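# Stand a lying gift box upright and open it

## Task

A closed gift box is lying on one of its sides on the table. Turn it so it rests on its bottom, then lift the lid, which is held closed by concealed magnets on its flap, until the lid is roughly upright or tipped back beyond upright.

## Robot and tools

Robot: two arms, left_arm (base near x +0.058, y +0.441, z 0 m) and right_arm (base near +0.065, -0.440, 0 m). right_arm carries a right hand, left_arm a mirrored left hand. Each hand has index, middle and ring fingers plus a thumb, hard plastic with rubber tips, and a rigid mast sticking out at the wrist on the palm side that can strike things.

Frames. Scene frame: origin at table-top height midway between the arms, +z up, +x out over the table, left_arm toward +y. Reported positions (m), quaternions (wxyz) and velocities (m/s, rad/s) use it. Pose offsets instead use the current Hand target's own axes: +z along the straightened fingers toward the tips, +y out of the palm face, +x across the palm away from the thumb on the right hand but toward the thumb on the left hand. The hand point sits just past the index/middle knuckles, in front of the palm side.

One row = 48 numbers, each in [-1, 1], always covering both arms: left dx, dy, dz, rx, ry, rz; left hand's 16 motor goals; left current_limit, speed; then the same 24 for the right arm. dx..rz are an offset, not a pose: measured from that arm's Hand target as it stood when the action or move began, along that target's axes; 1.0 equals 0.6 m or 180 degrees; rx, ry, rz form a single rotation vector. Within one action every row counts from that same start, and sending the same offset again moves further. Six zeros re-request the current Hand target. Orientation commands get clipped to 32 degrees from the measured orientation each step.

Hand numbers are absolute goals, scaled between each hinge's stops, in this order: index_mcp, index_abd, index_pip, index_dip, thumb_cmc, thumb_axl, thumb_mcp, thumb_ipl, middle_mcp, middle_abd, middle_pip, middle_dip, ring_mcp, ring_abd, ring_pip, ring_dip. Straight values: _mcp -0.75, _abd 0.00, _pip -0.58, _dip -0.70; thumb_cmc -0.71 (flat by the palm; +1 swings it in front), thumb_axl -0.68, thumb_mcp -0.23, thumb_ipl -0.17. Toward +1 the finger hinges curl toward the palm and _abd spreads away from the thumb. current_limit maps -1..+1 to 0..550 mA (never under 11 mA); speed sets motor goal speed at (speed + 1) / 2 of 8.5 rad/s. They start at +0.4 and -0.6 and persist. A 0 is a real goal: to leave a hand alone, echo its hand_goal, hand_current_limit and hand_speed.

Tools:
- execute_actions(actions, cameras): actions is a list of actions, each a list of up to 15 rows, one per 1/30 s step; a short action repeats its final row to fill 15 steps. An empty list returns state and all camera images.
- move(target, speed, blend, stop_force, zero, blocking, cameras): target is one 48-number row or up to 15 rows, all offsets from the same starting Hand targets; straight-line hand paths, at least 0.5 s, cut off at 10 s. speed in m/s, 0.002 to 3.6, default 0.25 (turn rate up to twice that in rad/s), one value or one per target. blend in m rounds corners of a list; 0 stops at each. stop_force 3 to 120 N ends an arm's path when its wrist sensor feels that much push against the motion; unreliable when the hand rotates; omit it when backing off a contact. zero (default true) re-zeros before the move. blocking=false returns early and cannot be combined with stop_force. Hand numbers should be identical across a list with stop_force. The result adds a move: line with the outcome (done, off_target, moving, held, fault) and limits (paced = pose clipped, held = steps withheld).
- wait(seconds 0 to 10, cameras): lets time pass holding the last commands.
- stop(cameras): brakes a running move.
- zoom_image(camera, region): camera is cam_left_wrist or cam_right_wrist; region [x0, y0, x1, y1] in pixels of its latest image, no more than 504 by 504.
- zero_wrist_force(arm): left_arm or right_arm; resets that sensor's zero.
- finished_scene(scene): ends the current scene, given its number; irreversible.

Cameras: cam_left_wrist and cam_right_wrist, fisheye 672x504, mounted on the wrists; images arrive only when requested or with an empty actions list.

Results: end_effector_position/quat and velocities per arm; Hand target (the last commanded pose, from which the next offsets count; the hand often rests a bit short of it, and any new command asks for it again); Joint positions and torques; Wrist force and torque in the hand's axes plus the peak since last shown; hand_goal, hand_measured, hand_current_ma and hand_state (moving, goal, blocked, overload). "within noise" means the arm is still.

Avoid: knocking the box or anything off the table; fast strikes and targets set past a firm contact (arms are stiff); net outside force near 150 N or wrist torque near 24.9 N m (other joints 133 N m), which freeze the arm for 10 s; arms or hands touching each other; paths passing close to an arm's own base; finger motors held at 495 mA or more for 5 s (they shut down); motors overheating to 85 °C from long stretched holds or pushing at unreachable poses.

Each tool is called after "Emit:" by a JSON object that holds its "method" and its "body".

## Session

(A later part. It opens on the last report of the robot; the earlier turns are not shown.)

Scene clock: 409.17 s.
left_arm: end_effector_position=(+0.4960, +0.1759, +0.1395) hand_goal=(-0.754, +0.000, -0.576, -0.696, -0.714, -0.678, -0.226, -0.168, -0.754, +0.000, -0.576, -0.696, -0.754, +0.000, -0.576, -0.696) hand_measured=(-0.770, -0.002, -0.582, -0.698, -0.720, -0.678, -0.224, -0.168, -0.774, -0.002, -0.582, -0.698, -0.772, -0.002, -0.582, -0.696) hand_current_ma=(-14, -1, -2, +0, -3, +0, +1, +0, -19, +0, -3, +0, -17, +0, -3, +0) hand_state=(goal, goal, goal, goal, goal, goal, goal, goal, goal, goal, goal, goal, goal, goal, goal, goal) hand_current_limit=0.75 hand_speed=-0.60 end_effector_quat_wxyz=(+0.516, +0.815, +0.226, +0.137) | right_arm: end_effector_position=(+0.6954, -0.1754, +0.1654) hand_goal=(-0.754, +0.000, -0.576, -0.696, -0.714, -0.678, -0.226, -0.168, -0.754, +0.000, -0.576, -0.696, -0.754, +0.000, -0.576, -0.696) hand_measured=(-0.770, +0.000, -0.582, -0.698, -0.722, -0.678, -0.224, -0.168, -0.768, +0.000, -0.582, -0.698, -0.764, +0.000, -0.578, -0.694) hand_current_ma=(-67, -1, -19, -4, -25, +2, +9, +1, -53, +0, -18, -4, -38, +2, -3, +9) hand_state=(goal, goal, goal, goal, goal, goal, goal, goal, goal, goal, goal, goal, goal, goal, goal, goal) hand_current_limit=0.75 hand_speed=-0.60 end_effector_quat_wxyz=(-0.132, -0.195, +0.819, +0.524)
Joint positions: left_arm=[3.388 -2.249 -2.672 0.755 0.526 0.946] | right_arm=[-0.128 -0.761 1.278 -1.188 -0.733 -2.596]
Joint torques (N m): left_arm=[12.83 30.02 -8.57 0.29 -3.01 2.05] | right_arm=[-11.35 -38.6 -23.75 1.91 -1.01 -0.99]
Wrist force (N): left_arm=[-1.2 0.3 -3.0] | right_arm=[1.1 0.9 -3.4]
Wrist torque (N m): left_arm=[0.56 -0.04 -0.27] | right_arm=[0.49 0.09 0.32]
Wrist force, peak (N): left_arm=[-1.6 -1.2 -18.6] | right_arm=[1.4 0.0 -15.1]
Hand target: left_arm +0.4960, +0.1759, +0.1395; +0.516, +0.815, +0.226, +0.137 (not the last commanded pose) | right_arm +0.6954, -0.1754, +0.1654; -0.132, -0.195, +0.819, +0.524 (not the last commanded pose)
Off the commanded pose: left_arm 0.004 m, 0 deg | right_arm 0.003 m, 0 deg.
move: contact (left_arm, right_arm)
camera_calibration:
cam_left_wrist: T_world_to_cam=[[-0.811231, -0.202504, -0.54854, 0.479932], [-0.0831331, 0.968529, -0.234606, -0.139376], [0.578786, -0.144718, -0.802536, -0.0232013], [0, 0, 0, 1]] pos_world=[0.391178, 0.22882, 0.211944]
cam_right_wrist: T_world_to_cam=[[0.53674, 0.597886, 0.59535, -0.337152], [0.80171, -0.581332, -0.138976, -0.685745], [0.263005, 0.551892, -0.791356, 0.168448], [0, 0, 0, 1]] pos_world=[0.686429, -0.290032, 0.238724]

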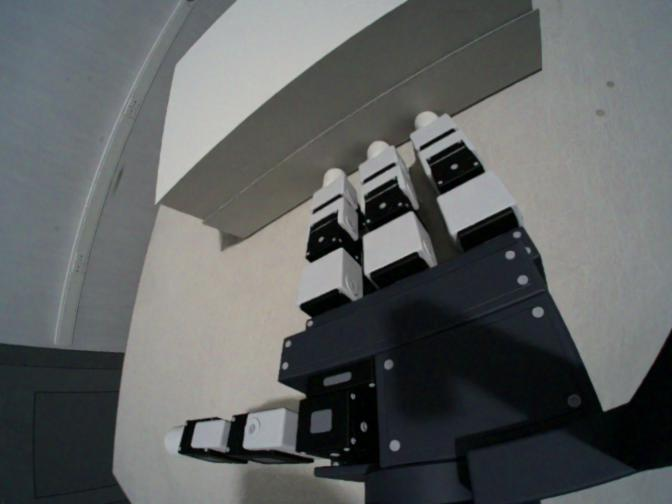

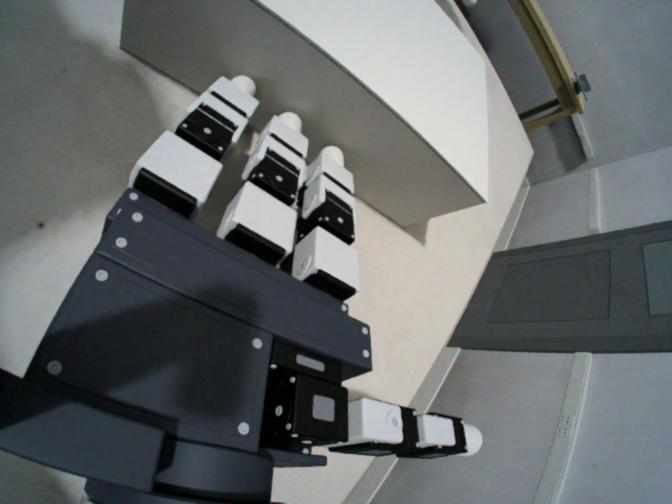

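Emit:
{"method": "move", "body": {"target": [0,0.0765,-0.033,0,0,0,-0.754,0,-0.576,-0.696,-0.714,-0.678,-0.226,-0.168,-0.754,0,-0.576,-0.696,-0.754,0,-0.576,-0.696,0.75,-0.6,0,0,0,0,0,0,-0.754,0,-0.576,-0.696,-0.714,-0.678,-0.226,-0.168,-0.754,0,-0.576,-0.696,-0.754,0,-0.576,-0.696,0.75,-0.6], "speed": 0.03, "cameras": ["all"]}}

Emit:
{"method": "zoom_image", "body": {"camera": "cam_left_wrist", "region": [140, 0, 540, 240]}}

Scene clock: 421.67 s.
left_arm: end_effector_position=(+0.4973, +0.1745, +0.1894) hand_goal=(-0.754, +0.000, -0.576, -0.696, -0.714, -0.678, -0.226, -0.168, -0.754, +0.000, -0.576, -0.696, -0.754, +0.000, -0.576, -0.696) hand_measured=(-0.770, -0.002, -0.582, -0.700, -0.720, -0.678, -0.224, -0.168, -0.774, -0.002, -0.582, -0.700, -0.772, -0.002, -0.584, -0.700) hand_current_ma=(-15, -1, -3, -1, -3, +0, +1, +0, -20, +0, -3, -1, -17, +0, -4, -2) hand_state=(goal, goal, goal, goal, goal, goal, goal, goal, blocked, goal, goal, goal, goal, goal, goal, goal) hand_current_limit=0.75 hand_speed=-0.60 end_effector_quat_wxyz=(+0.516, +0.815, +0.226, +0.137) | right_arm: end_effector_position=(+0.6954, -0.1754, +0.1654) hand_goal=(-0.754, +0.000, -0.576, -0.696, -0.714, -0.678, -0.226, -0.168, -0.754, +0.000, -0.576, -0.696, -0.754, +0.000, -0.576, -0.696) hand_measured=(-0.770, +0.000, -0.582, -0.698, -0.722, -0.678, -0.224, -0.168, -0.768, +0.000, -0.582, -0.698, -0.764, +0.000, -0.578, -0.694) hand_current_ma=(-67, -1, -19, -4, -25, +2, +9, +1, -53, +0, -18, -4, -36, +2, -3, +9) hand_state=(goal, goal, goal, goal, goal, goal, goal, goal, goal, goal, goal, goal, goal, goal, goal, goal) hand_current_limit=0.75 hand_speed=-0.60 end_effector_quat_wxyz=(-0.132, -0.195, +0.819, +0.524)
Joint positions: left_arm=[3.382 -1.989 -2.685 0.517 0.529 0.936] | right_arm=[-0.128 -0.761 1.278 -1.188 -0.733 -2.596]
Joint torques (N m): left_arm=[6.92 26.33 11.16 0.37 0.03 1.98] | right_arm=[-10.68 -44.69 -23.75 -0.24 -1.12 -0.94]
Wrist force (N): left_arm=[-1.4 0.2 -0.6] | right_arm=[1.4 0.7 0.0]
Wrist torque (N m): left_arm=[0.37 0.10 -0.30] | right_arm=[0.22 -0.15 0.35]
Wrist force, peak (N): left_arm=[-1.7 -3.4 -1.8] | right_arm=[1.1 1.0 -3.5]
Hand target: left_arm +0.4974, +0.1746, +0.1895; +0.516, +0.815, +0.226, +0.137 | right_arm +0.6954, -0.1754, +0.1654; -0.132, -0.195, +0.819, +0.524
Off the commanded pose: left_arm 0.000 m, 0 deg | right_arm 0.000 m, 0 deg.
move: done
camera_calibration:
cam_left_wrist: T_world_to_cam=[[-0.811166, -0.202494, -0.54864, 0.508074], [-0.0830364, 0.968516, -0.234695, -0.126216], [0.578891, -0.144819, -0.802442, 0.0158471], [0, 0, 0, 1]] pos_world=[0.392479, 0.22742, 0.261844]
cam_right_wrist: T_world_to_cam=[[0.53674, 0.597886, 0.59535, -0.337152], [0.80171, -0.581332, -0.138976, -0.685745], [0.263005, 0.551892, -0.791356, 0.168448], [0, 0, 0, 1]] pos_world=[0.686429, -0.290032, 0.238724]

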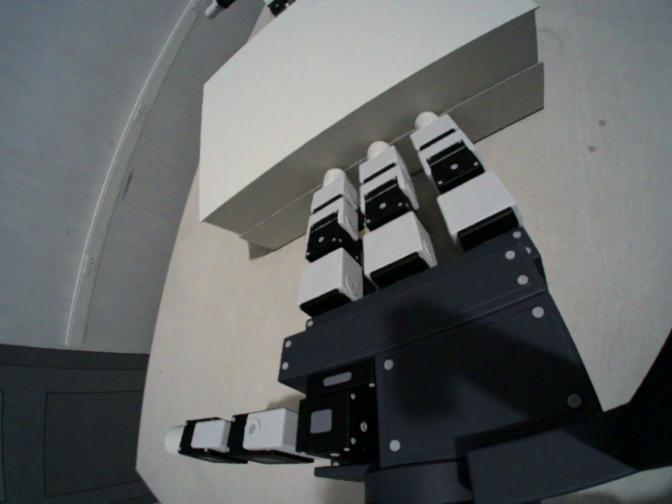

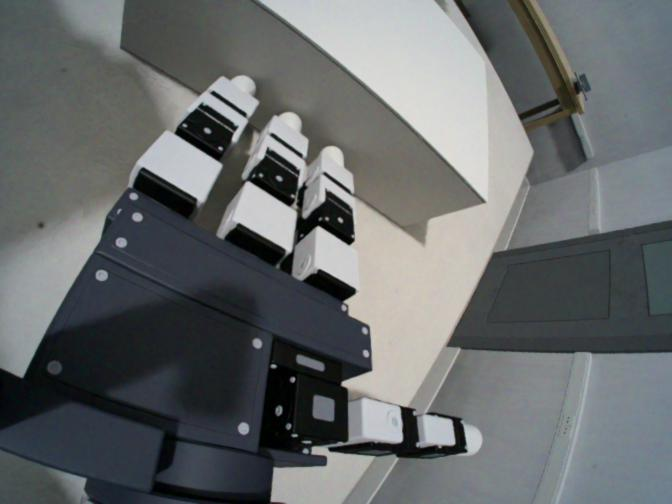

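Scaled by 1.260 from the camera's 672x504 image, which has a finer 960x720 frame.

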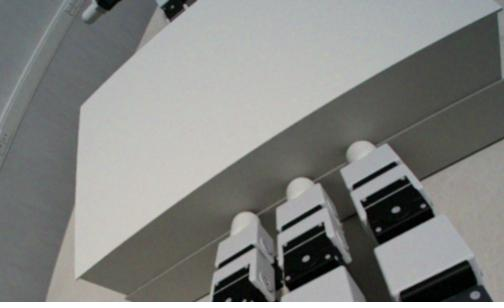

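Emit:
{"method": "move", "body": {"target": [[0,-0.01,-0.005,0,0,0,-0.754,0,-0.576,-0.696,-0.714,-0.678,-0.226,-0.168,-0.754,0,-0.576,-0.696,-0.754,0,-0.576,-0.696,0.75,-0.6,0,0,0,0,0,0,-0.754,0,-0.576,-0.696,-0.714,-0.678,-0.226,-0.168,-0.754,0,-0.576,-0.696,-0.754,0,-0.576,-0.696,0.75,-0.6],[0,-0.0504,0.0173,0,0,0,-0.754,0,-0.576,-0.696,-0.714,-0.678,-0.226,-0.168,-0.754,0,-0.576,-0.696,-0.754,0,-0.576,-0.696,0.75,-0.6,0,0,0,0,0,0,-0.754,0,-0.576,-0.696,-0.714,-0.678,-0.226,-0.168,-0.754,0,-0.576,-0.696,-0.754,0,-0.576,-0.696,0.75,-0.6],[0,-0.0435,0.033,0,0,0,-0.754,0,-0.576,-0.696,-0.714,-0.678,-0.226,-0.168,-0.754,0,-0.576,-0.696,-0.754,0,-0.576,-0.696,0.75,-0.6,0,0,0,0,0,0,-0.754,0,-0.576,-0.696,-0.714,-0.678,-0.226,-0.168,-0.754,0,-0.576,-0.696,-0.754,0,-0.576,-0.696,0.75,-0.6]], "speed": 0.03, "cameras": []}}

Emit:
{"method": "move", "body": {"target": [0,0.05,-0.023,0,0,0,-0.754,0,-0.576,-0.696,-0.714,-0.678,-0.226,-0.168,-0.754,0,-0.576,-0.696,-0.754,0,-0.576,-0.696,0.75,-0.6,0,0,0,0,0,0,-0.754,0,-0.576,-0.696,-0.714,-0.678,-0.226,-0.168,-0.754,0,-0.576,-0.696,-0.754,0,-0.576,-0.696,0.75,-0.6], "speed": 0.03, "cameras": ["cam_left_wrist"]}}

Emit:
{"method": "zoom_image", "body": {"camera": "cam_left_wrist", "region": [140, 0, 540, 240]}}

Scene clock: 448.43 s.
left_arm: end_effector_position=(+0.5005, +0.1687, +0.1574) hand_goal=(-0.754, +0.000, -0.576, -0.696, -0.714, -0.678, -0.226, -0.168, -0.754, +0.000, -0.576, -0.696, -0.754, +0.000, -0.576, -0.696) hand_measured=(-0.776, -0.010, -0.582, -0.692, -0.720, -0.678, -0.224, -0.168, -0.786, -0.008, -0.582, -0.680, -0.802, -0.006, -0.574, -0.644) hand_current_ma=(-24, -4, -3, +2, -3, +0, +1, +0, -41, -3, -3, +12, -79, -2, +0, +82) hand_state=(blocked, goal, goal, goal, goal, goal, goal, goal, blocked, goal, goal, goal, blocked, goal, goal, blocked) hand_current_limit=0.75 hand_speed=-0.60 end_effector_quat_wxyz=(+0.516, +0.815, +0.226, +0.137) | right_arm: end_effector_position=(+0.6955, -0.1755, +0.1655) hand_goal=(-0.754, +0.000, -0.576, -0.696, -0.714, -0.678, -0.226, -0.168, -0.754, +0.000, -0.576, -0.696, -0.754, +0.000, -0.576, -0.696) hand_measured=(-0.770, +0.000, -0.582, -0.698, -0.722, -0.678, -0.224, -0.168, -0.774, +0.004, -0.582, -0.692, -0.812, +0.002, -0.554, -0.620) hand_current_ma=(-67, -1, -19, -4, -25, +2, +9, +1, -79, +9, -18, +17, -260, +4, +87, +331) hand_state=(goal, goal, goal, goal, goal, goal, goal, goal, goal, goal, goal, goal, blocked, goal, blocked, moving) hand_current_limit=0.75 hand_speed=-0.60 end_effector_quat_wxyz=(-0.132, -0.195, +0.819, +0.524)
Joint positions: left_arm=[3.359 -2.169 -2.658 0.702 0.542 0.897] | right_arm=[-0.128 -0.762 1.278 -1.188 -0.733 -2.596]
Joint torques (N m): left_arm=[-43.26 0.35 22.22 -1.74 1.09 -1.58] | right_arm=[74.92 -19.59 19.93 8.48 6.96 -0.45]
Wrist force (N): left_arm=[-0.4 -5.0 -150.1] | right_arm=[0.9 -4.4 -117.5]
Wrist torque (N m): left_arm=[12.37 -5.59 0.04] | right_arm=[9.67 6.74 0.01]
Wrist force, peak (N): left_arm=[-0.4 -5.0 -150.1] | right_arm=[0.9 -4.4 -117.5]
Hand target: left_arm +0.5005, +0.1687, +0.1574; +0.516, +0.815, +0.226, +0.137 | right_arm +0.6954, -0.1754, +0.1654; -0.132, -0.195, +0.819, +0.524
Off the commanded pose: left_arm 0.000 m, 0 deg | right_arm 0.000 m, 0 deg.
move: done
No camera images: "cameras" was empty.

Scene clock: 450.17 s.
left_arm: end_effector_position=(+0.5010, +0.1685, +0.1904) hand_goal=(-0.754, +0.000, -0.576, -0.696, -0.714, -0.678, -0.226, -0.168, -0.754, +0.000, -0.576, -0.696, -0.754, +0.000, -0.576, -0.696) hand_measured=(-0.814, -0.014, -0.610, -0.716, -0.720, -0.678, -0.224, -0.168, -0.828, -0.018, -0.616, -0.716, -0.828, -0.020, -0.628, -0.722) hand_current_ma=(-112, -8, -43, -19, -3, +0, +1, +0, -156, -12, -52, -18, -158, -14, -82, -27) hand_state=(blocked, goal, blocked, blocked, goal, goal, goal, goal, blocked, goal, blocked, blocked, blocked, goal, blocked, blocked) hand_current_limit=0.75 hand_speed=-0.60 end_effector_quat_wxyz=(+0.516, +0.815, +0.226, +0.137) | right_arm: end_effector_position=(+0.6954, -0.1754, +0.1654) hand_goal=(-0.754, +0.000, -0.576, -0.696, -0.714, -0.678, -0.226, -0.168, -0.754, +0.000, -0.576, -0.696, -0.754, +0.000, -0.576, -0.696) hand_measured=(-0.770, +0.000, -0.582, -0.698, -0.722, -0.678, -0.224, -0.168, -0.770, +0.004, -0.578, -0.694, -0.776, +0.010, -0.570, -0.676) hand_current_ma=(-67, -1, -19, -4, -25, +2, +9, +1, -64, +8, -7, +7, -88, +29, +21, +76) hand_state=(goal, goal, goal, goal, goal, goal, goal, goal, goal, goal, goal, goal, blocked, goal, goal, blocked) hand_current_limit=0.75 hand_speed=-0.60 end_effector_quat_wxyz=(-0.132, -0.195, +0.819, +0.524)
Joint positions: left_arm=[3.358 -2.001 -2.666 0.544 0.543 0.895] | right_arm=[-0.128 -0.761 1.278 -1.188 -0.733 -2.596]
Joint torques (N m): left_arm=[10.06 27.76 -2.04 0.87 -1.96 2] | right_arm=[-7.19 -65.29 -21.68 -2.17 0.3 0.23]
Wrist force (N): left_arm=[0.2 -6.8 -8.3] | right_arm=[2.4 1.1 -11.8]
Wrist torque (N m): left_arm=[1.65 -0.12 0.03] | right_arm=[1.30 0.67 0.40]
Wrist force, peak (N): left_arm=[-0.4 -4.9 -150.4] | right_arm=[0.9 -4.7 -118.5]
Hand target: left_arm +0.5010, +0.1685, +0.1904; +0.516, +0.815, +0.226, +0.137 | right_arm +0.6954, -0.1754, +0.1654; -0.132, -0.195, +0.819, +0.524
Off the commanded pose: left_arm 0.000 m, 0 deg | right_arm 0.000 m, 0 deg.
move: done
camera_calibration:
cam_left_wrist: T_world_to_cam=[[-0.811159, -0.202574, -0.548621, 0.510399], [-0.083103, 0.9685, -0.234739, -0.119725], [0.578891, -0.144819, -0.802442, 0.0136239], [0, 0, 0, 1]] pos_world=[0.396178, 0.221319, 0.262844]
Images, in order (width x height): cam_left_wrist 672x504.

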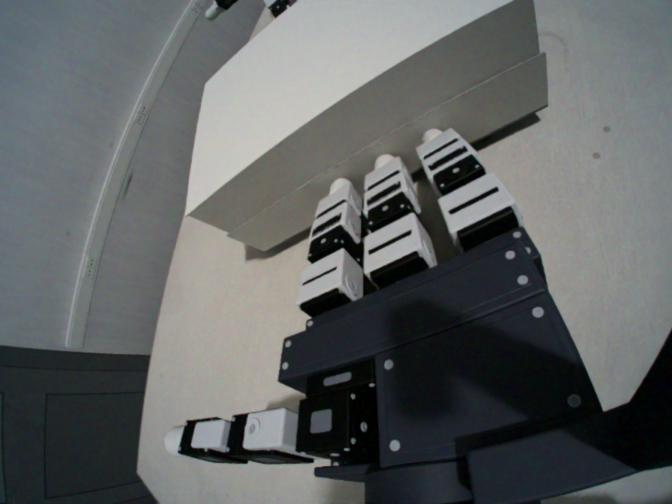

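Scaled by 1.260 from the camera's 672x504 image, which has a finer 960x720 frame.

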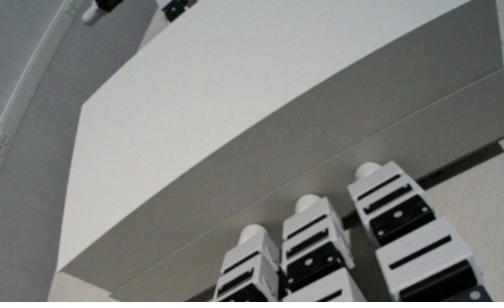

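Emit:
{"method": "move", "body": {"target": [[0,-0.0465,0.02,0,0,0,-0.754,0,-0.576,-0.696,-0.714,-0.678,-0.226,-0.168,-0.754,0,-0.576,-0.696,-0.754,0,-0.576,-0.696,0.75,-0.6,0,0,0,0,0,0,-0.754,0,-0.576,-0.696,-0.714,-0.678,-0.226,-0.168,-0.754,0,-0.576,-0.696,-0.754,0,-0.576,-0.696,0.75,-0.6],[0,-0.0565,-0.005,0,0,0,-0.754,0,-0.576,-0.696,-0.714,-0.678,-0.226,-0.168,-0.754,0,-0.576,-0.696,-0.754,0,-0.576,-0.696,0.75,-0.6,0,0,0,0,0,0,-0.754,0,-0.576,-0.696,-0.714,-0.678,-0.226,-0.168,-0.754,0,-0.576,-0.696,-0.754,0,-0.576,-0.696,0.75,-0.6]], "speed": 0.04, "blend": [0.005,0], "cameras": ["cam_left_wrist"]}}

Emit:
{"method": "zoom_image", "body": {"camera": "cam_left_wrist", "region": [140, 0, 540, 240]}}

Scene clock: 492.90 s.
left_arm: end_effector_position=(+0.4920, +0.1832, +0.1611) hand_goal=(-0.754, +0.000, -0.576, -0.696, -0.714, -0.678, -0.226, -0.168, -0.754, +0.000, -0.576, -0.696, -0.754, +0.000, -0.576, -0.696) hand_measured=(-0.770, -0.002, -0.582, -0.696, -0.720, -0.678, -0.224, -0.168, -0.774, -0.004, -0.582, -0.694, -0.770, -0.004, -0.582, -0.694) hand_current_ma=(-14, -1, -2, +0, -3, +0, +1, +0, -20, -1, -3, +0, -14, -1, -3, +1) hand_state=(goal, goal, goal, goal, goal, goal, goal, goal, blocked, goal, goal, goal, goal, goal, goal, goal) hand_current_limit=0.75 hand_speed=-0.60 end_effector_quat_wxyz=(+0.516, +0.815, +0.226, +0.137) | right_arm: end_effector_position=(+0.6954, -0.1754, +0.1654) hand_goal=(-0.754, +0.000, -0.576, -0.696, -0.714, -0.678, -0.226, -0.168, -0.754, +0.000, -0.576, -0.696, -0.754, +0.000, -0.576, -0.696) hand_measured=(-0.770, +0.000, -0.582, -0.698, -0.722, -0.678, -0.224, -0.168, -0.770, +0.004, -0.578, -0.694, -0.766, +0.020, -0.574, -0.690) hand_current_ma=(-67, -1, -19, -4, -25, +2, +9, +1, -64, +8, -7, +5, -48, +62, +6, +20) hand_state=(goal, goal, goal, goal, goal, goal, goal, goal, goal, goal, goal, goal, goal, goal, goal, goal) hand_current_limit=0.75 hand_speed=-0.60 end_effector_quat_wxyz=(-0.132, -0.195, +0.819, +0.524)
Joint positions: left_arm=[3.418 -2.121 -2.707 0.616 0.511 0.998] | right_arm=[-0.128 -0.761 1.278 -1.188 -0.733 -2.596]
Joint torques (N m): left_arm=[13.66 26.88 -5.66 0.14 -3.13 2.28] | right_arm=[9.86 -38.86 -18.49 1.86 3.34 1.06]
Wrist force (N): left_arm=[-1.5 0.0 -0.5] | right_arm=[2.0 1.7 -1.8]
Wrist torque (N m): left_arm=[0.34 0.13 -0.29] | right_arm=[0.50 -0.01 0.40]
Wrist force, peak (N): left_arm=[0.8 0.4 -57.2] | right_arm=[2.7 -0.5 -42.8]
Hand target: left_arm +0.4919, +0.1832, +0.1611; +0.516, +0.815, +0.226, +0.137 | right_arm +0.6954, -0.1754, +0.1654; -0.132, -0.195, +0.819, +0.524
Off the commanded pose: left_arm 0.000 m, 0 deg | right_arm 0.000 m, 0 deg.
move: done
camera_calibration:
cam_left_wrist: T_world_to_cam=[[-0.81114, -0.202655, -0.548619, 0.489932], [-0.0832249, 0.968497, -0.234705, -0.141556], [0.5789, -0.14472, -0.802453, -0.00251481], [0, 0, 0, 1]] pos_world=[0.387078, 0.236019, 0.233544]
Images, in order (width x height): cam_left_wrist 672x504.

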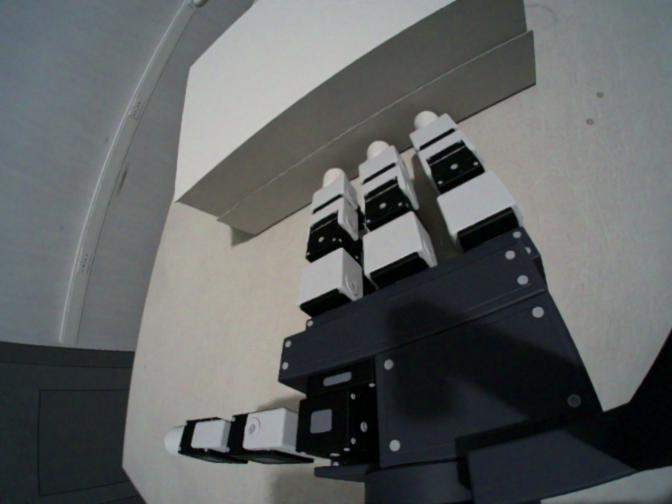

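Scaled by 1.260 from the camera's 672x504 image, which has a finer 960x720 frame.

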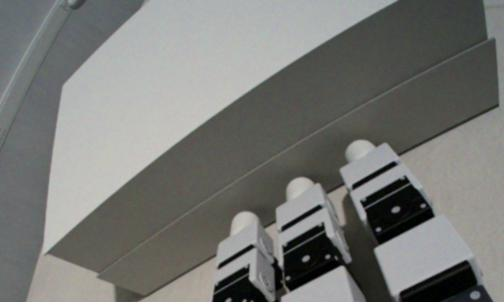

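Emit:
{"method": "move", "body": {"target": [0,-0.0151,0.007,0,0,0,-0.754,0,-0.576,-0.696,-0.714,-0.678,-0.226,-0.168,-0.74,0,-0.576,-0.696,-0.754,0,-0.576,-0.696,0.75,-0.6,0,0,0,0,0,0,-0.754,0,-0.576,-0.696,-0.714,-0.678,-0.226,-0.168,-0.754,0,-0.576,-0.696,-0.754,0,-0.576,-0.696,0.75,-0.6]}}

Emit:
{"method": "move", "body": {"target": [0,0.0212,0.0453,0,0,0,-0.754,0,-0.576,-0.696,-0.714,-0.678,-0.226,-0.168,-0.74,0,-0.576,-0.696,-0.754,0,-0.576,-0.696,0.75,-0.6,0,0,0,0,0,0,-0.754,0,-0.576,-0.696,-0.714,-0.678,-0.226,-0.168,-0.754,0,-0.576,-0.696,-0.754,0,-0.576,-0.696,0.75,-0.6], "speed": 0.01, "stop_force": 18}}

Emit:
{"method": "move", "body": {"target": [0,0,0,0,0,0,-0.754,0,-0.576,-0.696,-0.714,-0.678,-0.226,-0.168,-0.4,0,-0.576,-0.696,-0.754,0,-0.576,-0.696,0.85,-0.8,0,0,0,0,0,0,-0.754,0,-0.576,-0.696,-0.714,-0.678,-0.226,-0.168,-0.754,0,-0.576,-0.696,-0.754,0,-0.576,-0.696,0.75,-0.6], "cameras": ["cam_left_wrist"]}}

Emit:
{"method": "zoom_image", "body": {"camera": "cam_left_wrist", "region": [140, 0, 540, 240]}}

Scene clock: 522.43 s.
left_arm: end_effector_position=(+0.4918, +0.1833, +0.1512) hand_goal=(-0.754, +0.000, -0.576, -0.696, -0.714, -0.678, -0.226, -0.168, -0.740, +0.000, -0.576, -0.696, -0.754, +0.000, -0.576, -0.696) hand_measured=(-0.770, -0.002, -0.582, -0.696, -0.720, -0.678, -0.224, -0.168, -0.760, -0.004, -0.582, -0.694, -0.770, -0.004, -0.582, -0.694) hand_current_ma=(-14, -1, -2, +0, -3, +0, +1, +0, -20, -1, -3, +0, -14, -1, -3, +1) hand_state=(goal, goal, goal, goal, goal, goal, goal, goal, blocked, goal, goal, goal, goal, goal, goal, goal) hand_current_limit=0.75 hand_speed=-0.60 end_effector_quat_wxyz=(+0.516, +0.815, +0.226, +0.137) | right_arm: end_effector_position=(+0.6954, -0.1754, +0.1654) hand_goal=(-0.754, +0.000, -0.576, -0.696, -0.714, -0.678, -0.226, -0.168, -0.754, +0.000, -0.576, -0.696, -0.754, +0.000, -0.576, -0.696) hand_measured=(-0.770, +0.000, -0.582, -0.698, -0.722, -0.678, -0.224, -0.168, -0.770, +0.004, -0.578, -0.694, -0.766, +0.020, -0.574, -0.690) hand_current_ma=(-67, -1, -19, -4, -25, +2, +9, +1, -64, +8, -7, +5, -48, +62, +6, +20) hand_state=(goal, goal, goal, goal, goal, goal, goal, goal, goal, goal, goal, goal, goal, goal, goal, goal) hand_current_limit=0.75 hand_speed=-0.60 end_effector_quat_wxyz=(-0.132, -0.195, +0.819, +0.524)
Joint positions: left_arm=[3.419 -2.175 -2.703 0.665 0.511 0.999] | right_arm=[-0.128 -0.761 1.278 -1.188 -0.733 -2.596]
Joint torques (N m): left_arm=[-7.61 15.14 6.86 4.56 -3.04 -1.65] | right_arm=[-1.5 -39.28 -23.43 1.83 3.28 1.09]
Wrist force (N): left_arm=[-1.3 -0.1 -0.7] | right_arm=[1.8 1.5 -1.8]
Wrist torque (N m): left_arm=[0.33 0.09 -0.19] | right_arm=[0.51 0.02 0.39]
Wrist force, peak (N): left_arm=[-1.7 0.0 -0.8] | right_arm=[2.2 1.7 -1.9]
Hand target: left_arm +0.4918, +0.1832, +0.1511; +0.516, +0.815, +0.226, +0.137 | right_arm +0.6954, -0.1754, +0.1654; -0.132, -0.195, +0.819, +0.524
Off the commanded pose: left_arm 0.000 m, 0 deg | right_arm 0.000 m, 0 deg.
move: done

Scene clock: 524.57 s.
left_arm: end_effector_position=(+0.4967, +0.1749, +0.1511) hand_goal=(-0.754, +0.000, -0.576, -0.696, -0.714, -0.678, -0.226, -0.168, -0.740, +0.000, -0.576, -0.696, -0.754, +0.000, -0.576, -0.696) hand_measured=(-0.770, -0.002, -0.582, -0.696, -0.720, -0.678, -0.224, -0.168, -0.760, -0.002, -0.582, -0.694, -0.772, +0.000, -0.582, -0.692) hand_current_ma=(-14, -1, -2, +0, -3, +0, +1, +0, -20, +0, -3, +0, -16, +0, -3, +1) hand_state=(goal, goal, goal, goal, goal, goal, goal, goal, blocked, goal, goal, goal, goal, goal, goal, goal) hand_current_limit=0.75 hand_speed=-0.60 end_effector_quat_wxyz=(+0.516, +0.815, +0.226, +0.137) | right_arm: end_effector_position=(+0.6954, -0.1754, +0.1654) hand_goal=(-0.754, +0.000, -0.576, -0.696, -0.714, -0.678, -0.226, -0.168, -0.754, +0.000, -0.576, -0.696, -0.754, +0.000, -0.576, -0.696) hand_measured=(-0.770, +0.000, -0.582, -0.698, -0.722, -0.678, -0.224, -0.168, -0.770, +0.004, -0.578, -0.694, -0.766, +0.016, -0.576, -0.690) hand_current_ma=(-67, -1, -19, -4, -25, +2, +9, +1, -64, +8, -7, +5, -48, +49, +1, +20) hand_state=(goal, goal, goal, goal, goal, goal, goal, goal, goal, goal, goal, goal, goal, goal, goal, goal) hand_current_limit=0.75 hand_speed=-0.60 end_effector_quat_wxyz=(-0.132, -0.195, +0.819, +0.524)
Joint positions: left_arm=[3.384 -2.19 -2.675 0.705 0.529 0.939] | right_arm=[-0.128 -0.761 1.278 -1.188 -0.733 -2.596]
Joint torques (N m): left_arm=[11.27 28.23 -5.99 -0.12 -2.61 2.02] | right_arm=[1.57 -39.18 -8 1.81 3.34 0.87]
Wrist force (N): left_arm=[-1.2 -0.7 -14.5] | right_arm=[1.8 1.1 -16.7]
Wrist torque (N m): left_arm=[1.41 -0.78 -0.22] | right_arm=[1.70 0.96 0.34]
Wrist force, peak (N): left_arm=[-1.4 -1.5 -24.3] | right_arm=[1.6 0.8 -17.4]
Hand target: left_arm +0.4967, +0.1749, +0.1511; +0.516, +0.815, +0.226, +0.137 (not the last commanded pose) | right_arm +0.6954, -0.1754, +0.1654; -0.132, -0.195, +0.819, +0.524
Off the commanded pose: left_arm 0.020 m, 0 deg | right_arm 0.000 m, 0 deg.
move: contact (left_arm)

Scene clock: 525.07 s.
left_arm: end_effector_position=(+0.4967, +0.1749, +0.1511) hand_goal=(-0.754, +0.000, -0.576, -0.696, -0.714, -0.678, -0.226, -0.168, -0.400, +0.000, -0.576, -0.696, -0.754, +0.000, -0.576, -0.696) hand_measured=(-0.770, -0.002, -0.582, -0.696, -0.720, -0.678, -0.224, -0.168, -0.726, -0.002, -0.614, -0.714, -0.772, +0.000, -0.582, -0.692) hand_current_ma=(-14, -1, -2, +0, -3, +0, +1, +0, -509, +0, -50, -16, -16, +0, -3, +1) hand_state=(goal, goal, goal, goal, goal, goal, goal, goal, blocked, goal, blocked, goal, goal, goal, goal, goal) hand_current_limit=0.85 hand_speed=-0.80 end_effector_quat_wxyz=(+0.516, +0.815, +0.226, +0.137) | right_arm: end_effector_position=(+0.6954, -0.1754, +0.1654) hand_goal=(-0.754, +0.000, -0.576, -0.696, -0.714, -0.678, -0.226, -0.168, -0.754, +0.000, -0.576, -0.696, -0.754, +0.000, -0.576, -0.696) hand_measured=(-0.770, +0.000, -0.582, -0.698, -0.722, -0.678, -0.224, -0.168, -0.770, +0.004, -0.578, -0.694, -0.766, +0.016, -0.576, -0.690) hand_current_ma=(-67, -1, -19, -4, -25, +2, +9, +1, -64, +8, -7, +5, -48, +49, +1, +20) hand_state=(goal, goal, goal, goal, goal, goal, goal, goal, goal, goal, goal, goal, goal, goal, goal, goal) hand_current_limit=0.75 hand_speed=-0.60 end_effector_quat_wxyz=(-0.132, -0.195, +0.819, +0.524)
Joint positions: left_arm=[3.384 -2.19 -2.675 0.705 0.529 0.939] | right_arm=[-0.128 -0.761 1.278 -1.188 -0.733 -2.596]
Joint torques (N m): left_arm=[9.85 28.73 -5.56 0.62 -2.68 1.91] | right_arm=[4.32 -39.52 -8.22 1.8 3.4 0.94]
Wrist force (N): left_arm=[-1.0 -3.7 -15.3] | right_arm=[1.6 0.8 -16.8]
Wrist torque (N m): left_arm=[1.75 -0.77 -0.15] | right_arm=[1.71 1.01 0.31]
Wrist force, peak (N): left_arm=[-1.1 -4.0 -15.5] | right_arm=[1.6 1.0 -17.0]
Hand target: left_arm +0.4967, +0.1749, +0.1511; +0.516, +0.815, +0.226, +0.137 | right_arm +0.6954, -0.1754, +0.1654; -0.132, -0.195, +0.819, +0.524
Off the commanded pose: left_arm 0.000 m, 0 deg | right_arm 0.000 m, 0 deg.
move: done
camera_calibration:
cam_left_wrist: T_world_to_cam=[[-0.81131, -0.20226, -0.548513, 0.48663], [-0.0828889, 0.968564, -0.234549, -0.135744], [0.57871, -0.144827, -0.802571, -0.014379], [0, 0, 0, 1]] pos_world=[0.391878, 0.227821, 0.223544]
Images, in order (width x height): cam_left_wrist 672x504.

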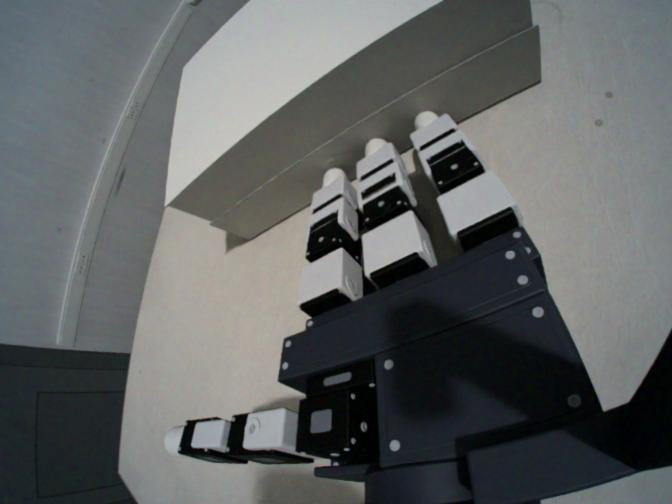

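Scaled by 1.260 from the camera's 672x504 image, which has a finer 960x720 frame.

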